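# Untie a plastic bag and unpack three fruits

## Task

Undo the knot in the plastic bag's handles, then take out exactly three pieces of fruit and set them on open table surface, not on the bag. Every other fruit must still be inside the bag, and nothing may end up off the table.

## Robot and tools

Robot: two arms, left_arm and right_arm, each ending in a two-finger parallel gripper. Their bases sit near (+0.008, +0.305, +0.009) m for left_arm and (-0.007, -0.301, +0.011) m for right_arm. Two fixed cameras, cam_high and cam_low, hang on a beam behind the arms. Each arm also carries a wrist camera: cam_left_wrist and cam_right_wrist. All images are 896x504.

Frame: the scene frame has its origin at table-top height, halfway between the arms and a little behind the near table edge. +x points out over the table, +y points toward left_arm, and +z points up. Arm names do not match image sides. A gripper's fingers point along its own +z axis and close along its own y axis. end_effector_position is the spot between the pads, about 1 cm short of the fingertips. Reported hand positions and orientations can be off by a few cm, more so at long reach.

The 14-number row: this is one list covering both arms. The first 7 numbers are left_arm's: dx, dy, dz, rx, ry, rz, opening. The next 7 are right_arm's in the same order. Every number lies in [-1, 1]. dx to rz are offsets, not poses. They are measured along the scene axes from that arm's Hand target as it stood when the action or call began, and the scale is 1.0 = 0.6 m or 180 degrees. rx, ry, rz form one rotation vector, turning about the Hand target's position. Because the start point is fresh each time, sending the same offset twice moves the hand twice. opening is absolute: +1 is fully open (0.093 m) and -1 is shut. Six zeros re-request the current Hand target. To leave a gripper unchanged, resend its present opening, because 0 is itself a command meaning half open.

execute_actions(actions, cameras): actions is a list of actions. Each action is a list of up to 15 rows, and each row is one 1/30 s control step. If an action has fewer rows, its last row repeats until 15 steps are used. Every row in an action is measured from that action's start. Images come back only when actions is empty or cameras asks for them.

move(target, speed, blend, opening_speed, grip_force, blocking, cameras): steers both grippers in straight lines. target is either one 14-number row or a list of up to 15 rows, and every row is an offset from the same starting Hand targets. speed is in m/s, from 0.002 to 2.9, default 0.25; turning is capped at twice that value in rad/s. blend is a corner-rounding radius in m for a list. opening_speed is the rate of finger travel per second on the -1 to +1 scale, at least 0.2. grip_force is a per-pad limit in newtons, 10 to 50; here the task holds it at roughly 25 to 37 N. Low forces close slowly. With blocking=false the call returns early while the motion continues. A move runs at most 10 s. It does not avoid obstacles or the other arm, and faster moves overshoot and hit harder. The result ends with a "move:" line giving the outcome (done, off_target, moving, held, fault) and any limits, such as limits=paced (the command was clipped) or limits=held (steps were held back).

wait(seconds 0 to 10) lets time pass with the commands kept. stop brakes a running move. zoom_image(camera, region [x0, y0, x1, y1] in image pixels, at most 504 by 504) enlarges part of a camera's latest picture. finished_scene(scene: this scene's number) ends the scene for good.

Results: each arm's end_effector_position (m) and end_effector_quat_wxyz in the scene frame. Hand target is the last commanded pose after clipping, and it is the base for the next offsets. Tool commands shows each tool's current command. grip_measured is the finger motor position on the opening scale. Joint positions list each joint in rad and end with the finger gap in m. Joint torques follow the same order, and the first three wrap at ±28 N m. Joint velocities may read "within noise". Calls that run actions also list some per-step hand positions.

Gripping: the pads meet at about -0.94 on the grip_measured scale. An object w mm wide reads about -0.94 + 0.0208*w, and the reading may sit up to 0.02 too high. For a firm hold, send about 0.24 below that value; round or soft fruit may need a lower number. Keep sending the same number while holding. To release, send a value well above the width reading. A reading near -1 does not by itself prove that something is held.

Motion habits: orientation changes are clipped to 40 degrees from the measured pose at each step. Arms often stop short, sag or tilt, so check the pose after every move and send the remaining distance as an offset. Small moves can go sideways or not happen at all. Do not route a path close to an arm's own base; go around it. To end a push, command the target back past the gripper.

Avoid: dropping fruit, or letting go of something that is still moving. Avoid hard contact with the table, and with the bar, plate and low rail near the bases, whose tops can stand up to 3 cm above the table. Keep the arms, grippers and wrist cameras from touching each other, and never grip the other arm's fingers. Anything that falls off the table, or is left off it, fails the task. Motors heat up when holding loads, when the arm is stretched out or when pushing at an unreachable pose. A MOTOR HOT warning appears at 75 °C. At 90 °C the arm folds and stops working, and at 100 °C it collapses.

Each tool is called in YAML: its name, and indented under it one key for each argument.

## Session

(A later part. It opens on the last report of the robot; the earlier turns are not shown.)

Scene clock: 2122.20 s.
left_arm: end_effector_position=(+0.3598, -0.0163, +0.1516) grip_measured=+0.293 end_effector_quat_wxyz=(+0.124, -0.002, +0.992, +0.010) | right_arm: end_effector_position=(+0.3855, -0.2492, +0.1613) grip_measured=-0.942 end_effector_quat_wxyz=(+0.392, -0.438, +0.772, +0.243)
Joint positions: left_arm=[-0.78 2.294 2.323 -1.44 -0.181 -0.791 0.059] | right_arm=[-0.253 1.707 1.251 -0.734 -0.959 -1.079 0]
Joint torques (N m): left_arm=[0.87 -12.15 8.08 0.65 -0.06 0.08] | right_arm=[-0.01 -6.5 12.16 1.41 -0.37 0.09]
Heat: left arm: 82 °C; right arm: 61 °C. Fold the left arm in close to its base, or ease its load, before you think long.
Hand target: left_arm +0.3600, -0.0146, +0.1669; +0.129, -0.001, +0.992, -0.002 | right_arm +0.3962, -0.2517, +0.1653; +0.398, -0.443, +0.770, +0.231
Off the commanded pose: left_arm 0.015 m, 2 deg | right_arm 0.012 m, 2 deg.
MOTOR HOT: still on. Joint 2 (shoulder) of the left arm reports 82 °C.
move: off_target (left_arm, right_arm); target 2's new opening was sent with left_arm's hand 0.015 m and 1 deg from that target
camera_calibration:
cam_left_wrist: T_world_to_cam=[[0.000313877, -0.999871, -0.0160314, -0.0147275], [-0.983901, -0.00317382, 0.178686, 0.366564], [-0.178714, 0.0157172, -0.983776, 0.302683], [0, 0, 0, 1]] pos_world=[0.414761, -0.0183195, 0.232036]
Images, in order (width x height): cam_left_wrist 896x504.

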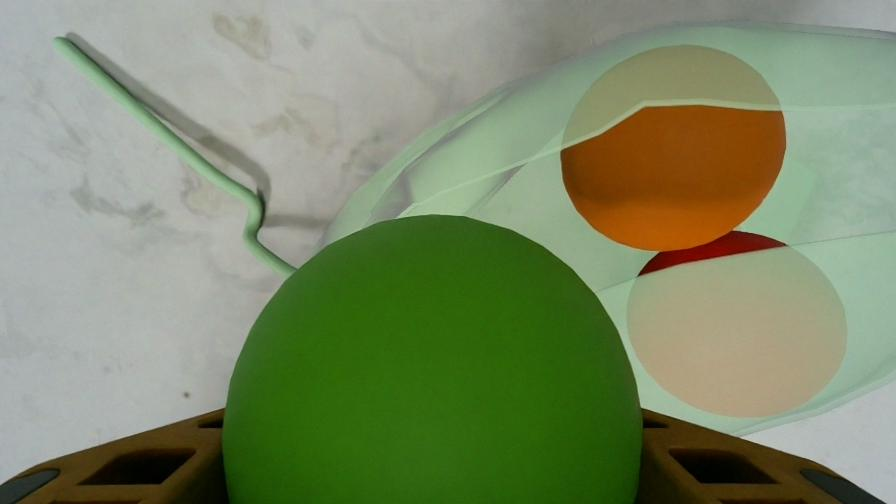

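move:
  target:
    - [-0.15,0.3243,-0.06,0,0,0,-0.3, 0,0,0,0,0,0,-1]
    - [-0.15,0.3243,-0.17,0,0,0,-0.3, 0,0,0,0,0,0,-1]
  speed: 0.15
  blend: [0.02,0]
  cameras: ["cam_left_wrist","cam_low"]

Scene clock: 2143.03 s.
left_arm: end_effector_position=(+0.2711, +0.1801, +0.0704) grip_measured=+0.293 end_effector_quat_wxyz=(+0.136, -0.005, +0.991, +0.000) | right_arm: end_effector_position=(+0.3855, -0.2492, +0.1613) grip_measured=-0.942 end_effector_quat_wxyz=(+0.392, -0.438, +0.772, +0.243)
Joint positions: left_arm=[-0.492 1.482 0.911 -0.765 -0.122 -0.51 0.059] | right_arm=[-0.253 1.707 1.251 -0.734 -0.959 -1.079 0]
Joint torques (N m): left_arm=[0.62 -4.22 5.59 1.06 0 0.08] | right_arm=[0.02 -6.48 12.1 1.43 -0.39 0.09]
Heat: left arm: 75 °C; right arm: 62 °C. Fold the left arm in close to its base, or ease its load, before you think long.
Hand target: left_arm +0.2700, +0.1800, +0.0648; +0.129, -0.002, +0.992, -0.002 | right_arm +0.3962, -0.2517, +0.1653; +0.398, -0.443, +0.770, +0.231
Off the commanded pose: left_arm 0.006 m, 1 deg | right_arm 0.012 m, 2 deg.
MOTOR HOT: still on. Joint 2 (shoulder) of the left arm reports 75 °C.
move: off_target (right_arm)
camera_calibration:
cam_left_wrist: T_world_to_cam=[[0.00388128, -0.999977, 0.00555016, 0.177836], [-0.987734, -0.00296725, 0.156121, 0.297114], [-0.156101, -0.00608803, -0.987722, 0.201893], [0, 0, 0, 1]] pos_world=[0.324295, 0.179943, 0.152041]
Images, in order (width x height): cam_low 896x504, cam_left_wrist 896x504.

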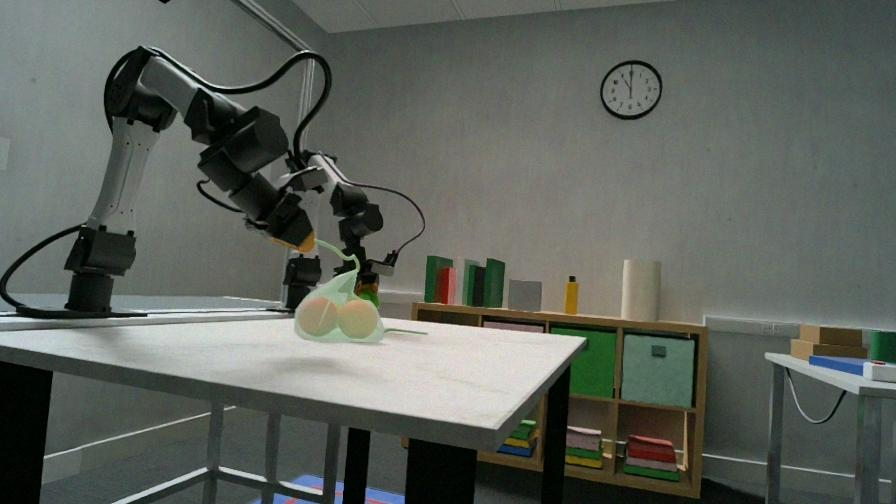

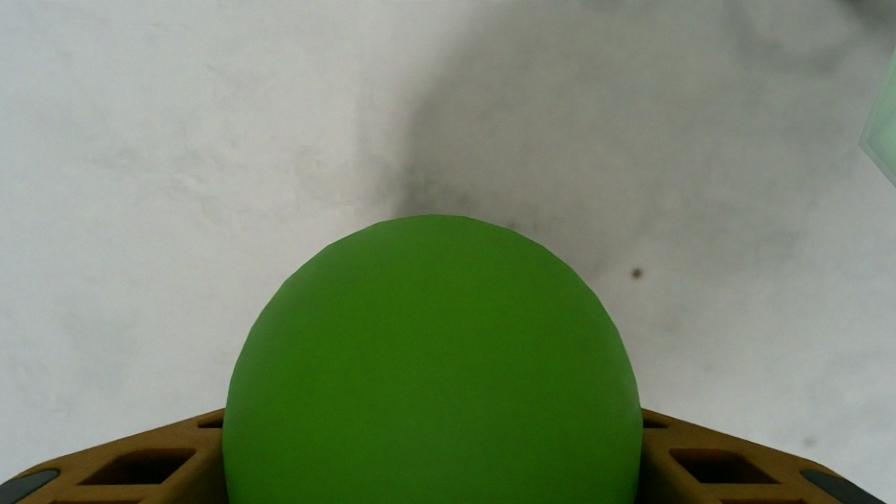

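move:
  target:
    - [0,0,-0.041,0,0,0,-0.3, 0,0,0,0,0,0,-1]
  speed: 0.04
  cameras: ["cam_left_wrist"]

Scene clock: 2155.03 s.
left_arm: end_effector_position=(+0.2699, +0.1811, +0.0502) grip_measured=+0.293 end_effector_quat_wxyz=(+0.133, -0.005, +0.991, +0.001) | right_arm: end_effector_position=(+0.3855, -0.2492, +0.1613) grip_measured=-0.942 end_effector_quat_wxyz=(+0.392, -0.438, +0.772, +0.243)
Joint positions: left_arm=[-0.492 1.511 0.854 -0.685 -0.122 -0.51 0.059] | right_arm=[-0.253 1.707 1.251 -0.734 -0.959 -1.079 0]
Joint torques (N m): left_arm=[0.58 -3.54 4.51 1.33 0 0.08] | right_arm=[0.13 -6.49 12.03 1.42 -0.4 0.09]
Heat: left arm: 68 °C; right arm: 62 °C.
Hand target: left_arm +0.2700, +0.1800, +0.0403; +0.129, -0.002, +0.992, -0.002 | right_arm +0.3962, -0.2517, +0.1653; +0.398, -0.443, +0.770, +0.231
Off the commanded pose: left_arm 0.010 m, 1 deg | right_arm 0.012 m, 2 deg.
MOTOR HOT: cleared for the motors of the left arm.
move: off_target (right_arm)
camera_calibration:
cam_left_wrist: T_world_to_cam=[[0.00399497, -0.999989, 0.00256824, 0.179103], [-0.986897, -0.00352838, 0.161314, 0.298575], [-0.161303, -0.00317903, -0.9869, 0.182657], [0, 0, 0, 1]] pos_world=[0.32341, 0.180735, 0.13164]
Images, in order (width x height): cam_left_wrist 896x504.

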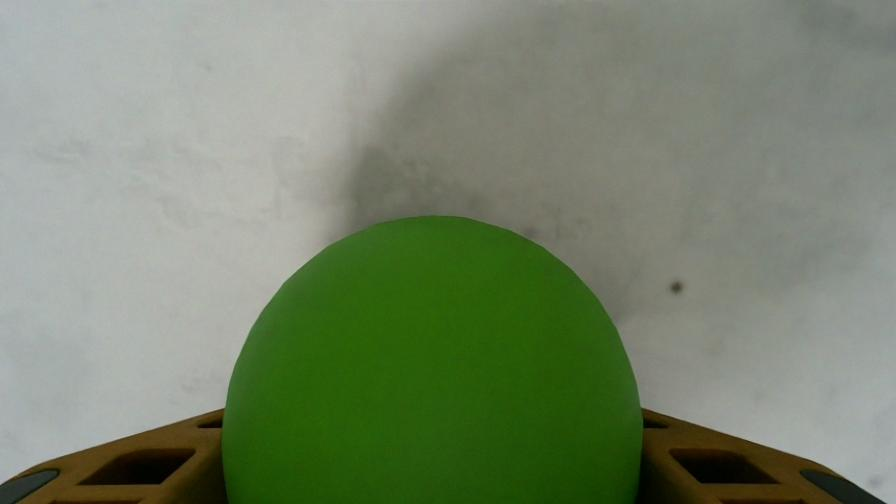

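move:
  target:
    - [0,0,-0.015,0,0,0,-0.3, 0,0,0,0,0,0,-1]
  speed: 0.04
  cameras: ["cam_low"]

zoom_image:
  camera: "cam_low"
  region: [300, 220, 440, 350]

Scene clock: 2165.00 s.
left_arm: end_effector_position=(+0.2701, +0.1810, +0.0483) grip_measured=+0.293 end_effector_quat_wxyz=(+0.135, -0.005, +0.991, +0.000) | right_arm: end_effector_position=(+0.3855, -0.2492, +0.1613) grip_measured=-0.942 end_effector_quat_wxyz=(+0.392, -0.438, +0.772, +0.243)
Joint positions: left_arm=[-0.492 1.511 0.844 -0.67 -0.122 -0.51 0.059] | right_arm=[-0.253 1.707 1.251 -0.734 -0.959 -1.079 0]
Joint torques (N m): left_arm=[0.51 -2.47 3.4 1.56 -0.01 0.05] | right_arm=[0.06 -6.57 12.07 1.41 -0.39 0.1]
Heat: left arm: 64 °C; right arm: 62 °C.
Hand target: left_arm +0.2699, +0.1801, +0.0312; +0.129, -0.002, +0.992, -0.002 | right_arm +0.3962, -0.2517, +0.1653; +0.398, -0.443, +0.770, +0.231
Off the commanded pose: left_arm 0.017 m, 1 deg | right_arm 0.012 m, 2 deg.
move: off_target (left_arm, right_arm)
Images, in order (width x height): cam_low 896x504.

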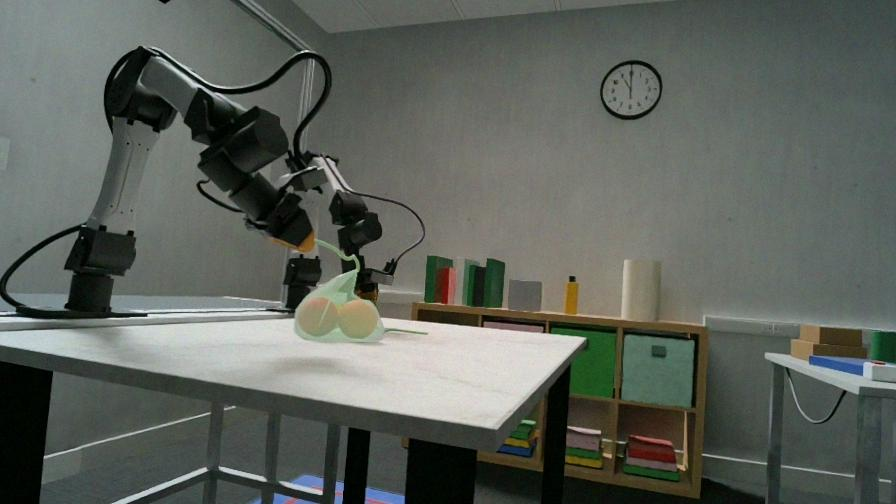

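Scaled by 3.600 from the camera's 896x504 image, which has a finer 1280x720 frame.

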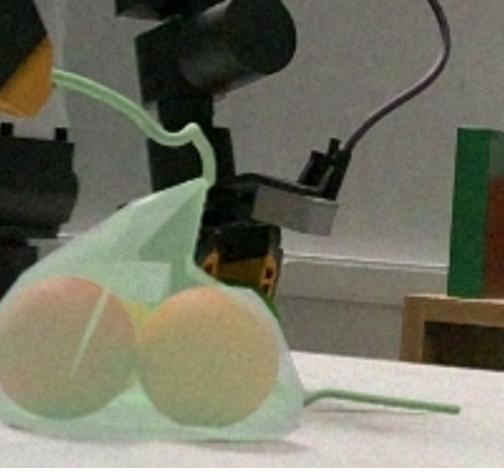

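move:
  target:
    - [0,0,0.022,0,0,0,-0.3, 0,0,0,0,0,0,-1]
    - [0,0,0.022,0,0,0,1, 0,0,0,0,0,0,-1]
    - [-0.04,0,0.2,0,0,0,1, 0,0,0,0,0,0,-1]
  speed: 0.08
  opening_speed: 0.5
  cameras: ["cam_left_wrist"]

Scene clock: 2184.83 s.
left_arm: end_effector_position=(+0.2467, +0.1812, +0.1433) grip_measured=+1.000 end_effector_quat_wxyz=(+0.124, +0.002, +0.992, +0.002) | right_arm: end_effector_position=(+0.3855, -0.2492, +0.1613) grip_measured=-0.942 end_effector_quat_wxyz=(+0.392, -0.438, +0.772, +0.243)
Joint positions: left_arm=[-0.529 1.368 1.115 -1.11 -0.121 -0.534 0.093] | right_arm=[-0.253 1.707 1.251 -0.734 -0.959 -1.079 0]
Joint torques (N m): left_arm=[-0.1 -5.2 8.23 0.74 -0.11 -0.12] | right_arm=[0.1 -6.46 12.11 1.42 -0.37 0.1]
Heat: left arm: 58 °C; right arm: 62 °C.
Hand target: left_arm +0.2460, +0.1800, +0.1513; +0.129, -0.001, +0.992, -0.002 | right_arm +0.3962, -0.2517, +0.1653; +0.398, -0.443, +0.770, +0.231
Off the commanded pose: left_arm 0.008 m, 1 deg | right_arm 0.012 m, 2 deg.
move: off_target (right_arm)
camera_calibration:
cam_left_wrist: T_world_to_cam=[[-0.00961626, -0.999954, -0.000642317, 0.182856], [-0.983908, 0.00934735, 0.178429, 0.255207], [-0.178415, 0.0023478, -0.983953, 0.273542], [0, 0, 0, 1]] pos_world=[0.301662, 0.17982, 0.223733]
Images, in order (width x height): cam_left_wrist 896x504.

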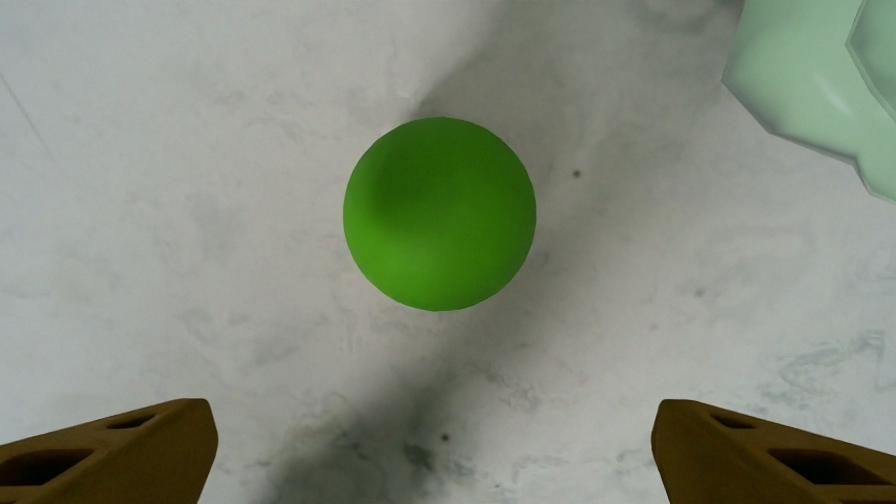

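wait:
  seconds: 1
  cameras: ["cam_left_wrist","cam_high","cam_right_wrist"]

zoom_image:
  camera: "cam_high"
  region: [400, 130, 600, 290]

Scene clock: 2198.07 s.
left_arm: end_effector_position=(+0.2467, +0.1812, +0.1433) grip_measured=+1.000 end_effector_quat_wxyz=(+0.124, +0.002, +0.992, +0.002) | right_arm: end_effector_position=(+0.3855, -0.2492, +0.1613) grip_measured=-0.942 end_effector_quat_wxyz=(+0.392, -0.438, +0.772, +0.243)
Joint positions: left_arm=[-0.529 1.368 1.115 -1.11 -0.121 -0.535 0.093] | right_arm=[-0.253 1.707 1.251 -0.734 -0.959 -1.079 0]
Joint torques (N m): left_arm=[-0.08 -5.3 8.24 0.75 -0.1 -0.13] | right_arm=[0.05 -6.53 12.01 1.4 -0.38 0.1]
Heat: left arm: 56 °C; right arm: 63 °C.
Hand target: left_arm +0.2460, +0.1800, +0.1513; +0.129, -0.002, +0.992, -0.002 | right_arm +0.3962, -0.2517, +0.1653; +0.398, -0.443, +0.770, +0.231
Tool commands: left_gripper/opening=+1.0 right_gripper/opening=-1.0
Off the commanded pose: left_arm 0.008 m, 1 deg | right_arm 0.012 m, 2 deg.
wait: 1.00 s; at rest from the start
camera_calibration:
cam_left_wrist: T_world_to_cam=[[-0.00934244, -0.999956, -0.000794669, 0.182807], [-0.98384, 0.00904977, 0.178819, 0.255153], [-0.178804, 0.00245243, -0.983882, 0.273624], [0, 0, 0, 1]] pos_world=[0.301663, 0.179819, 0.223733]
cam_right_wrist: T_world_to_cam=[[0.869839, -0.492703, -0.0249742, -0.454179], [-0.434398, -0.740945, -0.512151, 0.105183], [0.233834, 0.456338, -0.858532, 0.247978], [0, 0, 0, 1]] pos_world=[0.382768, -0.259003, 0.255424]
Images, in order (width x height): cam_high 896x504, cam_left_wrist 896x504, cam_right_wrist 896x504.

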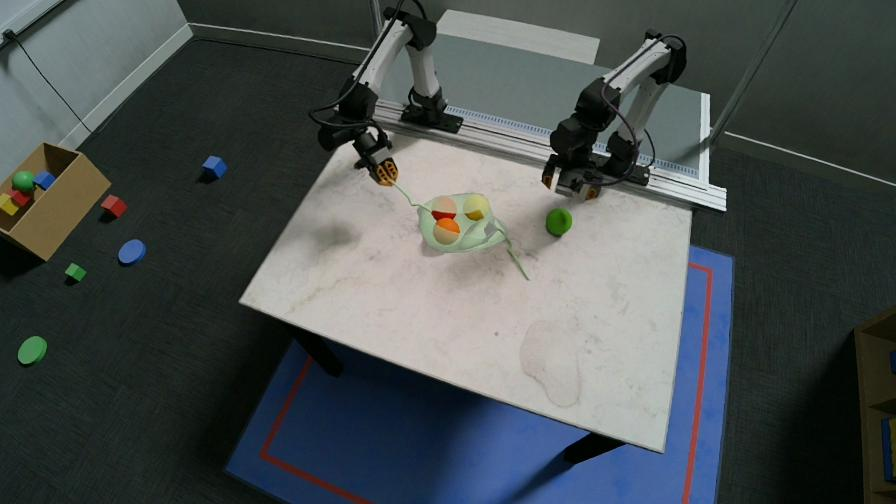

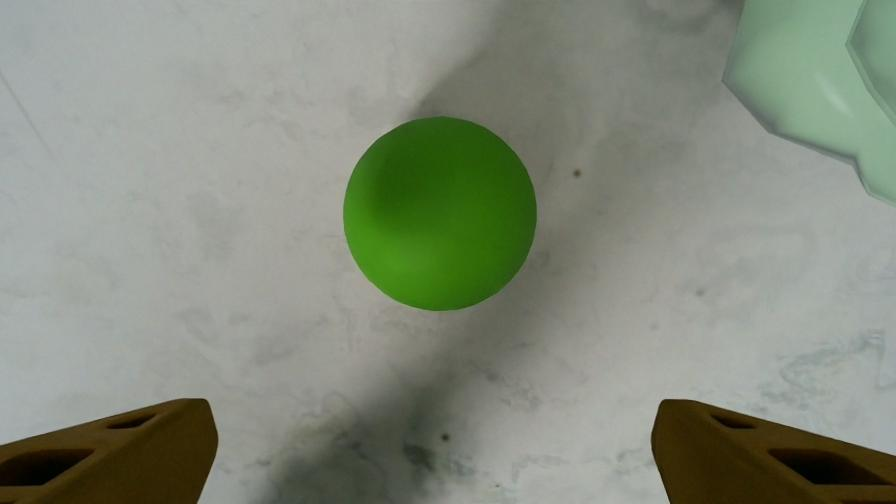

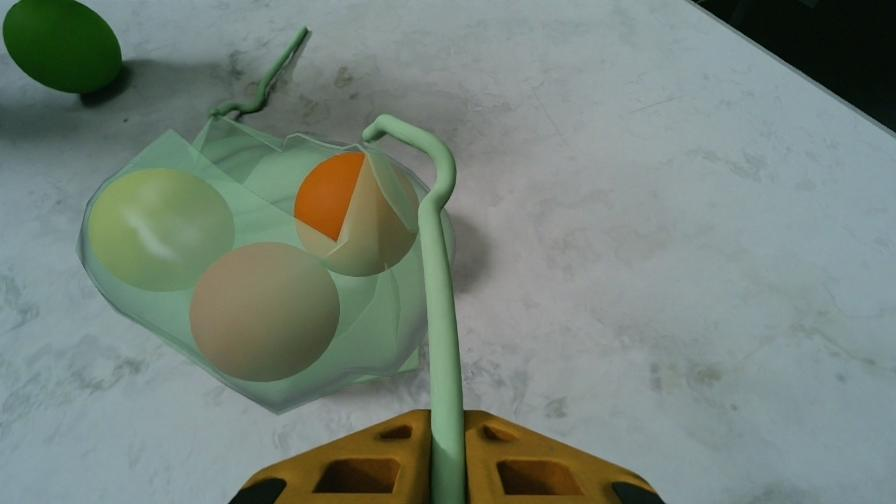

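Scaled by 2.520 from the camera's 896x504 image, which has a finer 1280x720 frame.

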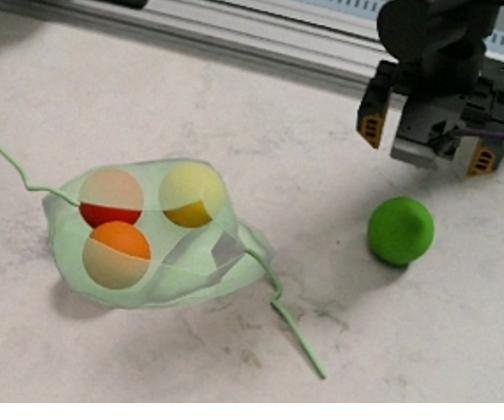

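move:
  target:
    - [0,0,0.03,0,0,0,1, -0.225,0.0,0.0,0,0,0,-1]
    - [0.0583,-0.3517,0.0183,0,0,0,1, -0.225,0.0,0.0,0,0,0,-1]
  speed: 0.15
  cameras: ["cam_left_wrist","cam_right_wrist"]

Scene clock: 2223.60 s.
left_arm: end_effector_position=(+0.2793, -0.0316, +0.1646) grip_measured=+1.000 end_effector_quat_wxyz=(+0.131, +0.003, +0.991, -0.011) | right_arm: end_effector_position=(+0.2664, -0.2523, +0.1644) grip_measured=-0.942 end_effector_quat_wxyz=(+0.396, -0.447, +0.770, +0.226)
Joint positions: left_arm=[-0.941 2.049 1.984 -1.332 -0.189 -0.939 0.093] | right_arm=[-0.393 1.299 0.893 -0.95 -0.982 -1.323 0]
Joint torques (N m): left_arm=[0.27 -7.64 8.2 0.66 -0.28 -0.12] | right_arm=[-0.94 -5.23 7.23 0.67 -0.67 -0.09]
Heat: left arm: 53 °C; right arm: 63 °C.
Hand target: left_arm +0.2810, -0.0310, +0.1622; +0.129, -0.002, +0.992, -0.002 | right_arm +0.2612, -0.2517, +0.1653; +0.398, -0.443, +0.770, +0.231
Off the commanded pose: left_arm 0.003 m, 1 deg | right_arm 0.005 m, 1 deg.
move: done
camera_calibration:
cam_left_wrist: T_world_to_cam=[[-0.0164407, -0.999529, 0.0258941, -0.0320776], [-0.986003, 0.0205048, 0.165465, 0.288543], [-0.165918, -0.0228113, -0.985876, 0.296838], [0, 0, 0, 1]] pos_world=[0.333228, -0.0312078, 0.245732]
cam_right_wrist: T_world_to_cam=[[0.869765, -0.493276, 0.0136715, -0.358565], [-0.420585, -0.755514, -0.502301, 0.0437936], [0.258102, 0.431134, -0.864585, 0.268032], [0, 0, 0, 1]] pos_world=[0.261106, -0.259342, 0.258636]
Images, in order (width x height): cam_left_wrist 896x504, cam_right_wrist 896x504.

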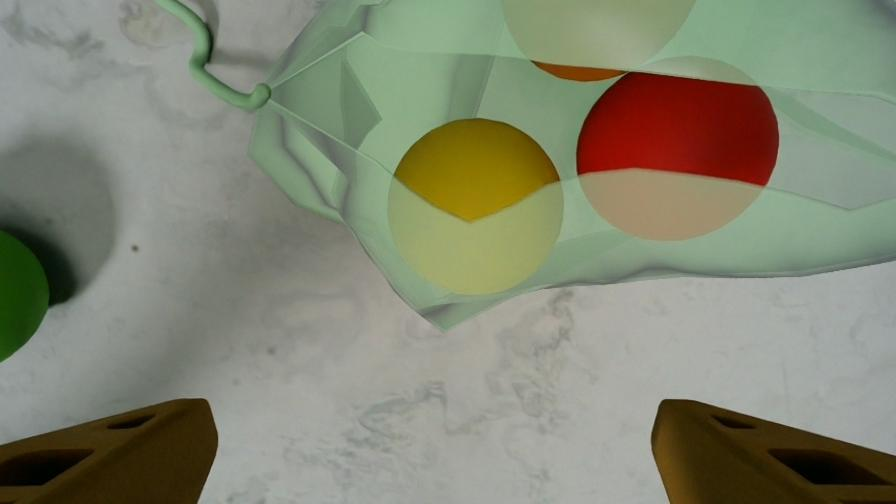

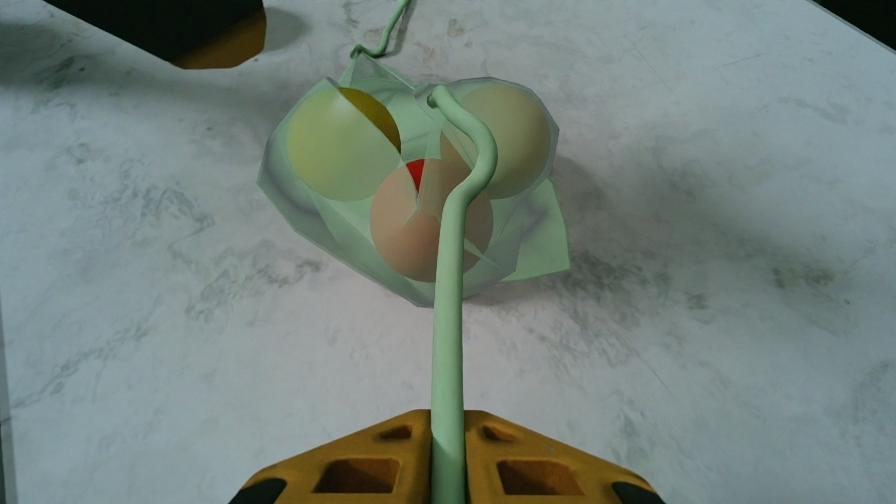

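move:
  target: [0,0.05,0,0,0,0,1, -0.01,-0.05,0.0,0,0,0.194,-1]
  speed: 0.15
  cameras: ["cam_left_wrist","cam_right_wrist"]

Scene clock: 2303.60 s.
left_arm: end_effector_position=(+0.2797, -0.0041, +0.1547) grip_measured=+1.000 end_effector_quat_wxyz=(+0.121, -0.003, +0.993, +0.006) | right_arm: end_effector_position=(+0.2540, -0.2797, +0.1624) grip_measured=-0.942 end_effector_quat_wxyz=(-0.294, +0.617, -0.674, -0.281)
Joint positions: left_arm=[-0.903 1.987 1.858 -1.302 -0.189 -0.915 0.093] | right_arm=[-0.446 1.689 1.283 -1.563 -0.811 -2.103 0]
Joint torques (N m): left_arm=[0.8 -10.92 5.27 0.85 -0.2 0.08] | right_arm=[0.01 -5.63 9.98 -0.72 -0.29 -0.09]
Heat: left arm: 60 °C; right arm: 58 °C.
Hand target: left_arm +0.2809, -0.0009, +0.1621; +0.129, -0.002, +0.992, -0.002 | right_arm +0.2552, -0.2817, +0.1653; +0.310, -0.653, +0.602, +0.339
Off the commanded pose: left_arm 0.008 m, 1 deg | right_arm 0.004 m, 12 deg.
joint sent to its limit (right arm) — joint 4 (wrist pitch), lower limit; joint 6 (wrist roll), lower limit. The joint targets are off in orientation, not in position.
move: off_target (right_arm)
camera_calibration:
cam_left_wrist: T_world_to_cam=[[-0.000282193, -0.999973, -0.00736414, -0.00367185], [-0.982696, -0.00108674, 0.185225, 0.285994], [-0.185228, 0.00728898, -0.982669, 0.292806], [0, 0, 0, 1]] pos_world=[0.33528, -0.0054952, 0.234731]
cam_right_wrist: T_world_to_cam=[[0.997188, -0.0742077, -0.0104454, -0.272544], [-0.0720581, -0.911213, -0.405584, -0.130844], [0.0205795, 0.405196, -0.913998, 0.342355], [0, 0, 0, 1]] pos_world=[0.255304, -0.278173, 0.256996]
Images, in order (width x height): cam_left_wrist 896x504, cam_right_wrist 896x504.

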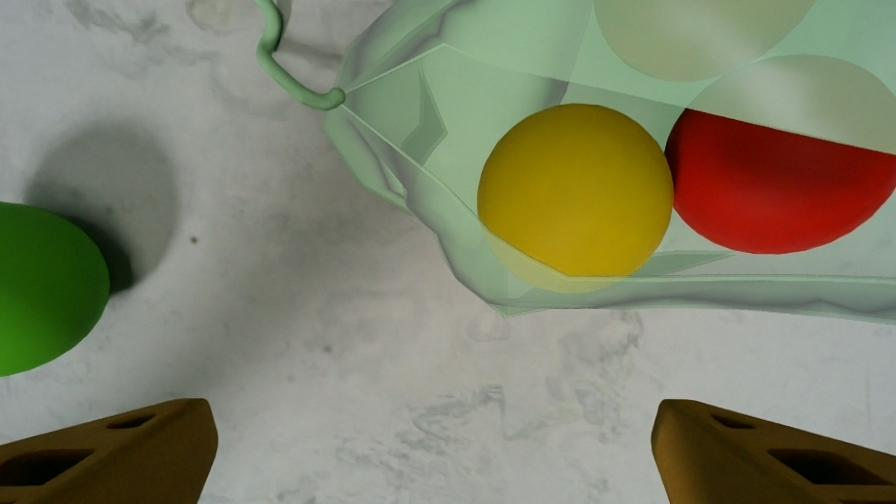

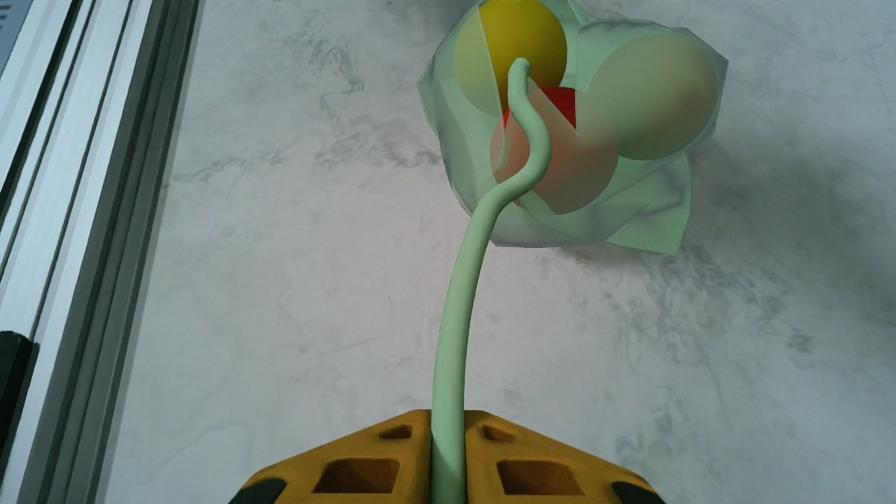

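move:
  target: [0.0438,-0.0903,-0.085,0,0,-0.111,1, 0,0,0.0,0,0,0,-1]
  speed: 0.12
  cameras: ["cam_left_wrist"]

Scene clock: 2343.00 s.
left_arm: end_effector_position=(+0.3037, -0.0490, +0.1137) grip_measured=+1.000 end_effector_quat_wxyz=(+0.128, +0.166, +0.978, -0.017) | right_arm: end_effector_position=(+0.2539, -0.2797, +0.1623) grip_measured=-0.942 end_effector_quat_wxyz=(-0.293, +0.617, -0.674, -0.281)
Joint positions: left_arm=[-0.903 2.119 1.885 -1.123 -0.138 -0.573 0.093] | right_arm=[-0.446 1.689 1.283 -1.563 -0.81 -2.103 0]
Joint torques (N m): left_arm=[0.47 -8.27 8.42 1 0.01 0.07] | right_arm=[0.05 -5.63 10.04 -0.71 -0.3 -0.09]
Heat: left arm: 65 °C; right arm: 61 °C.
Hand target: left_arm +0.3073, -0.0551, +0.1112; +0.127, +0.170, +0.977, -0.024 | right_arm +0.2553, -0.2817, +0.1653; +0.310, -0.653, +0.602, +0.339
Off the commanded pose: left_arm 0.008 m, 1 deg | right_arm 0.004 m, 12 deg.
joint sent to its limit (right arm) — joint 4 (wrist pitch), lower limit; joint 6 (wrist roll), lower limit. The joint targets are off in orientation, not in position.
move: off_target (right_arm)
camera_calibration:
cam_left_wrist: T_world_to_cam=[[-0.335713, -0.941953, -0.00453629, 0.0554751], [-0.928625, 0.330147, 0.16929, 0.3187], [-0.157965, 0.0610452, -0.985556, 0.251979], [0, 0, 0, 1]] pos_world=[0.35438, -0.0683451, 0.194638]
Images, in order (width x height): cam_left_wrist 896x504.

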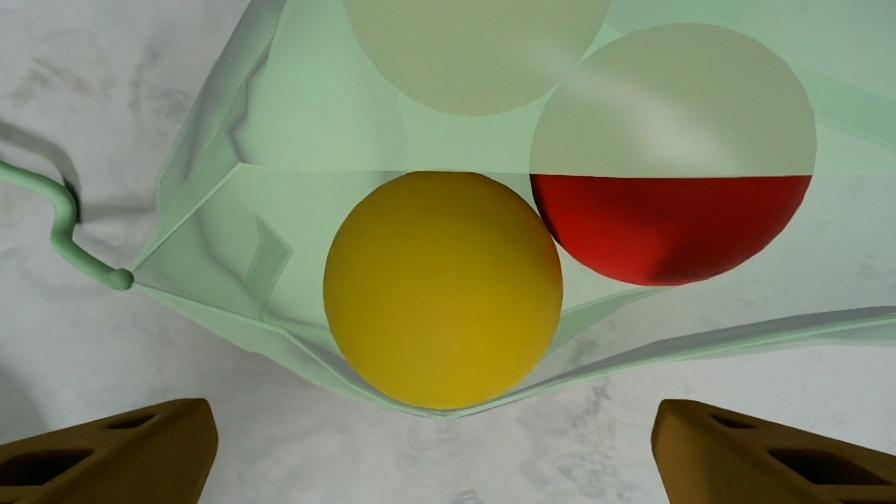

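move:
  target:
    - [0.0212,-0.0082,-0.113,0,0,0,1, 0,0,0.0,0,0,0,-1]
    - [0.0212,-0.0082,-0.113,0,0,0,-0.3, 0,0,0.0,0,0,0,-1]
    - [-0.01,0.03,0.1,0,0,0,-0.3, 0,0,0.0,0,0,0,-1]
  speed: 0.1
  cameras: ["cam_left_wrist","cam_right_wrist"]

Scene clock: 2365.80 s.
left_arm: end_effector_position=(+0.3009, -0.0388, +0.1546) grip_measured=+0.326 end_effector_quat_wxyz=(+0.120, +0.170, +0.978, -0.012) | right_arm: end_effector_position=(+0.2539, -0.2797, +0.1623) grip_measured=-0.942 end_effector_quat_wxyz=(-0.293, +0.617, -0.674, -0.281)
Joint positions: left_arm=[-0.89 2.111 2.04 -1.303 -0.131 -0.555 0.061] | right_arm=[-0.446 1.689 1.283 -1.563 -0.81 -2.103 0]
Joint torques (N m): left_arm=[0.9 -11.55 8.2 0.73 -0.03 0.07] | right_arm=[0.08 -5.74 10.03 -0.71 -0.32 -0.1]
Heat: left arm: 63 °C; right arm: 61 °C.
Hand target: left_arm +0.3012, -0.0372, +0.1712; +0.127, +0.171, +0.977, -0.024 | right_arm +0.2553, -0.2817, +0.1653; +0.310, -0.653, +0.602, +0.339
Off the commanded pose: left_arm 0.017 m, 2 deg | right_arm 0.004 m, 12 deg.
joint sent to its limit (right arm) — joint 4 (wrist pitch), lower limit; joint 6 (wrist roll), lower limit. The joint targets are off in orientation, not in position.
move: off_target (left_arm, right_arm); target 2's new opening was sent with left_arm's hand 0.012 m and 1 deg from that target
camera_calibration:
cam_left_wrist: T_world_to_cam=[[-0.341044, -0.939956, -0.0131075, 0.0673229], [-0.924182, 0.332704, 0.187605, 0.301713], [-0.17198, 0.0760954, -0.982157, 0.295525], [0, 0, 0, 1]] pos_world=[0.352622, -0.0595886, 0.234531]
cam_right_wrist: T_world_to_cam=[[0.997204, -0.0739601, -0.010721, -0.272316], [-0.0719568, -0.911487, -0.404985, -0.131199], [0.0201807, 0.404624, -0.91426, 0.342408], [0, 0, 0, 1]] pos_world=[0.255204, -0.278274, 0.256997]
Images, in order (width x height): cam_left_wrist 896x504, cam_right_wrist 896x504.

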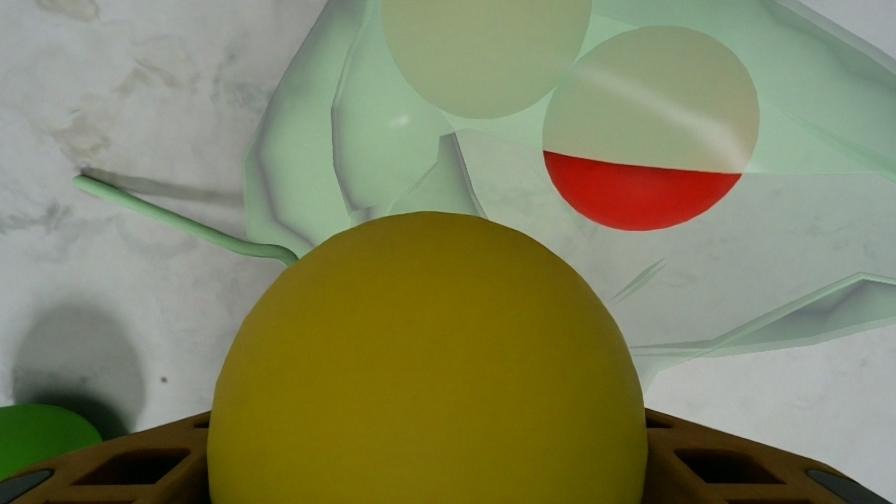

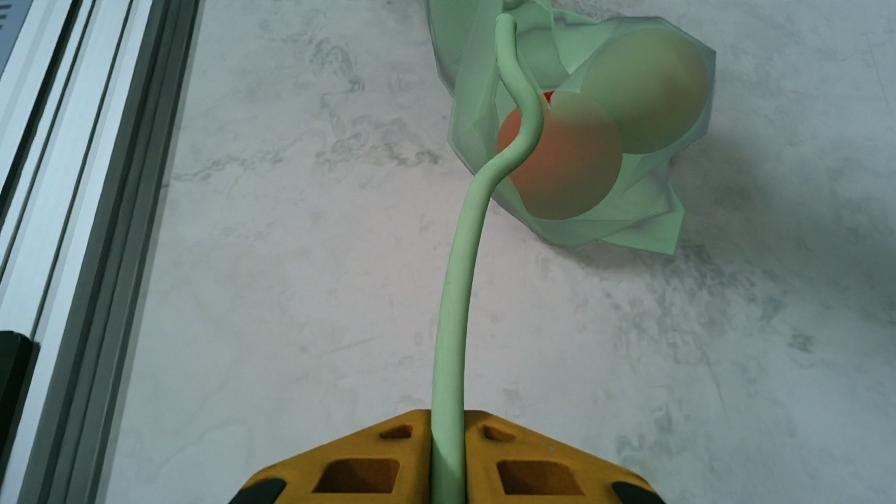

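move:
  target:
    - [-0.152,0.1787,-0.05,0,0,0.111,-0.3, 0,0,0.0,0,0,0,-1]
    - [-0.152,0.1787,-0.18,0,0,0.111,-0.3, 0,0,0.0,0,0,0,-1]
  speed: 0.12
  blend: [0.02,0]
  cameras: ["cam_left_wrist"]

Scene clock: 2376.60 s.
left_arm: end_effector_position=(+0.2206, +0.0389, +0.0825) grip_measured=+0.326 end_effector_quat_wxyz=(+0.151, +0.003, +0.986, -0.070) | right_arm: end_effector_position=(+0.2496, -0.2746, +0.1642) grip_measured=-0.942 end_effector_quat_wxyz=(-0.287, +0.616, -0.672, -0.294)
Joint positions: left_arm=[-0.952 1.606 1.071 -0.743 -0.158 -0.944 0.061] | right_arm=[-0.433 1.689 1.283 -1.589 -0.81 -2.103 0]
Joint torques (N m): left_arm=[0.69 -4.66 4.36 0.27 -0.54 -0.11] | right_arm=[-0.8 -5.75 10.04 -0.43 -0.28 -0.09]
Heat: left arm: 66 °C; right arm: 61 °C.
Hand target: left_arm +0.2101, +0.0700, +0.0632; +0.129, -0.002, +0.992, -0.002 | right_arm +0.2552, -0.2817, +0.1653; +0.310, -0.653, +0.602, +0.339
Off the commanded pose: left_arm 0.038 m, 8 deg | right_arm 0.009 m, 11 deg.
joint read past its limit (right arm) — joint 4 (wrist pitch), lower limit.
joint sent to its limit (right arm) — joint 4 (wrist pitch), lower limit; joint 6 (wrist roll), lower limit. The joint targets are off in orientation, not in position.
move: off_target (left_arm, right_arm)
camera_calibration:
cam_left_wrist: T_world_to_cam=[[-0.0346527, -0.98956, 0.139896, 0.0337853], [-0.991445, 0.051664, 0.119863, 0.246603], [-0.12584, -0.134545, -0.982885, 0.203056], [0, 0, 0, 1]] pos_world=[0.271217, 0.0480122, 0.165295]
Images, in order (width x height): cam_left_wrist 896x504.

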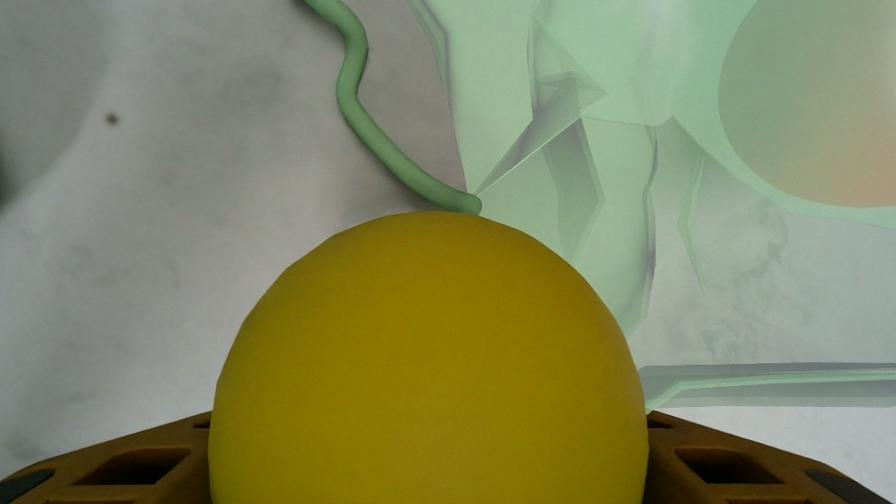

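move:
  target: [0.08,-0.09,0.12,0,0,0,-0.3, 0,0,0.0,0,0,0,-1]
  speed: 0.12
  cameras: ["cam_left_wrist","cam_high","cam_low","cam_right_wrist"]

zoom_image:
  camera: "cam_high"
  region: [400, 130, 600, 290]

zoom_image:
  camera: "cam_low"
  region: [260, 200, 480, 370]

Scene clock: 2388.93 s.
left_arm: end_effector_position=(+0.2539, +0.0144, +0.1348) grip_measured=+0.326 end_effector_quat_wxyz=(+0.128, -0.003, +0.992, -0.011) | right_arm: end_effector_position=(+0.2495, -0.2747, +0.1641) grip_measured=-0.942 end_effector_quat_wxyz=(-0.286, +0.616, -0.672, -0.294)
Joint positions: left_arm=[-0.925 1.825 1.558 -1.131 -0.183 -0.938 0.061] | right_arm=[-0.433 1.689 1.283 -1.589 -0.809 -2.103 0]
Joint torques (N m): left_arm=[0.84 -6.46 8.29 0.63 -0.28 0.07] | right_arm=[-0.88 -5.83 9.99 -0.46 -0.3 -0.07]
Heat: left arm: 62 °C; right arm: 61 °C.
Hand target: left_arm +0.2580, +0.0160, +0.1351; +0.129, -0.002, +0.992, -0.002 | right_arm +0.2552, -0.2817, +0.1654; +0.310, -0.653, +0.602, +0.340
Off the commanded pose: left_arm 0.004 m, 1 deg | right_arm 0.009 m, 11 deg.
joint read past its limit (right arm) — joint 4 (wrist pitch), lower limit.
joint sent to its limit (right arm) — joint 4 (wrist pitch), lower limit; joint 6 (wrist roll), lower limit. The joint targets are off in orientation, not in position.
move: off_target (right_arm)
camera_calibration:
cam_left_wrist: T_world_to_cam=[[-0.00303215, -0.999621, 0.0273536, 0.0107297], [-0.98536, 0.00764933, 0.170313, 0.266864], [-0.170458, -0.0264367, -0.98501, 0.265452], [0, 0, 0, 1]] pos_world=[0.308238, 0.015702, 0.215729]
cam_right_wrist: T_world_to_cam=[[0.997437, -0.0618141, -0.0360453, -0.260053], [-0.0711907, -0.908076, -0.412711, -0.124177], [-0.00722052, 0.414219, -0.910149, 0.350833], [0, 0, 0, 1]] pos_world=[0.25308, -0.274159, 0.258687]

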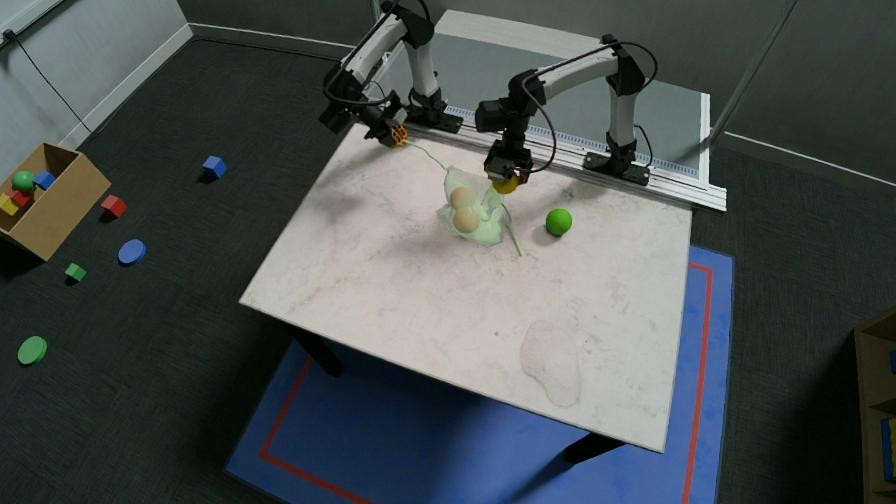

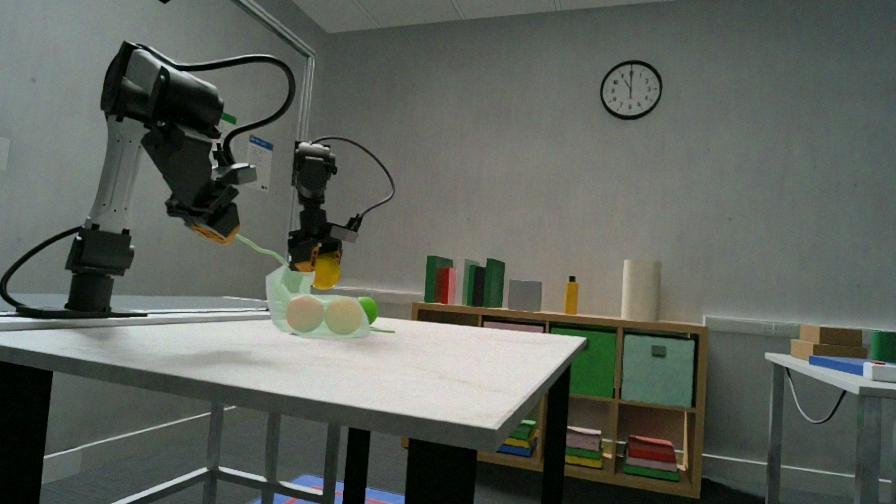

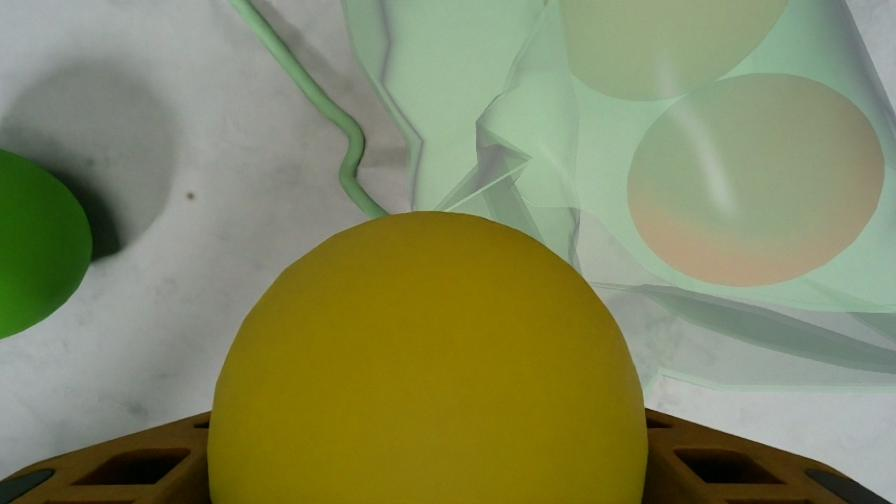

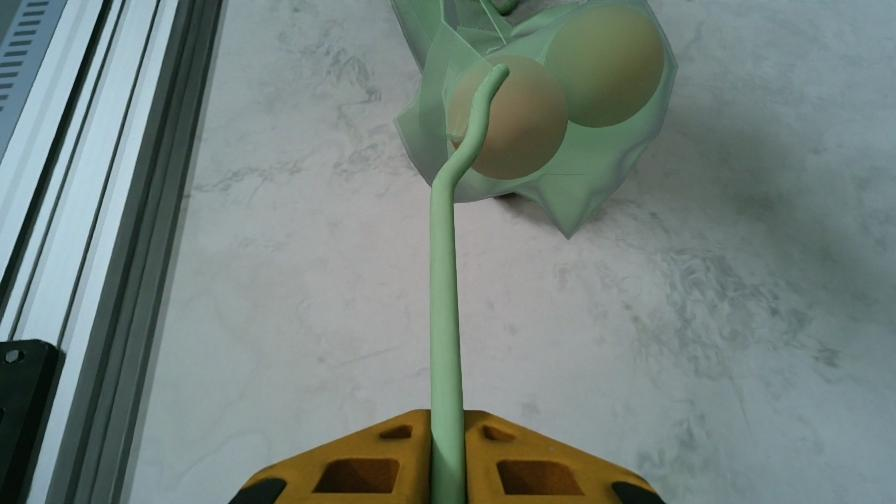

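Scaled by 2.520 from the camera's 896x504 image, which has a finer 1280x720 frame.

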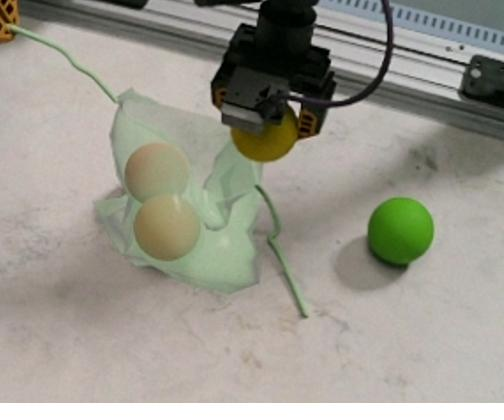

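Scaled by 2.291 from the camera's 896x504 image, which has a finer 1280x720 frame.

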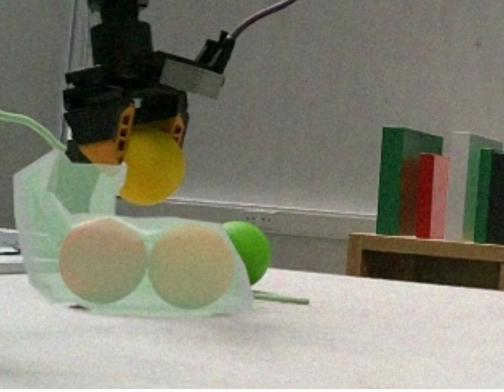

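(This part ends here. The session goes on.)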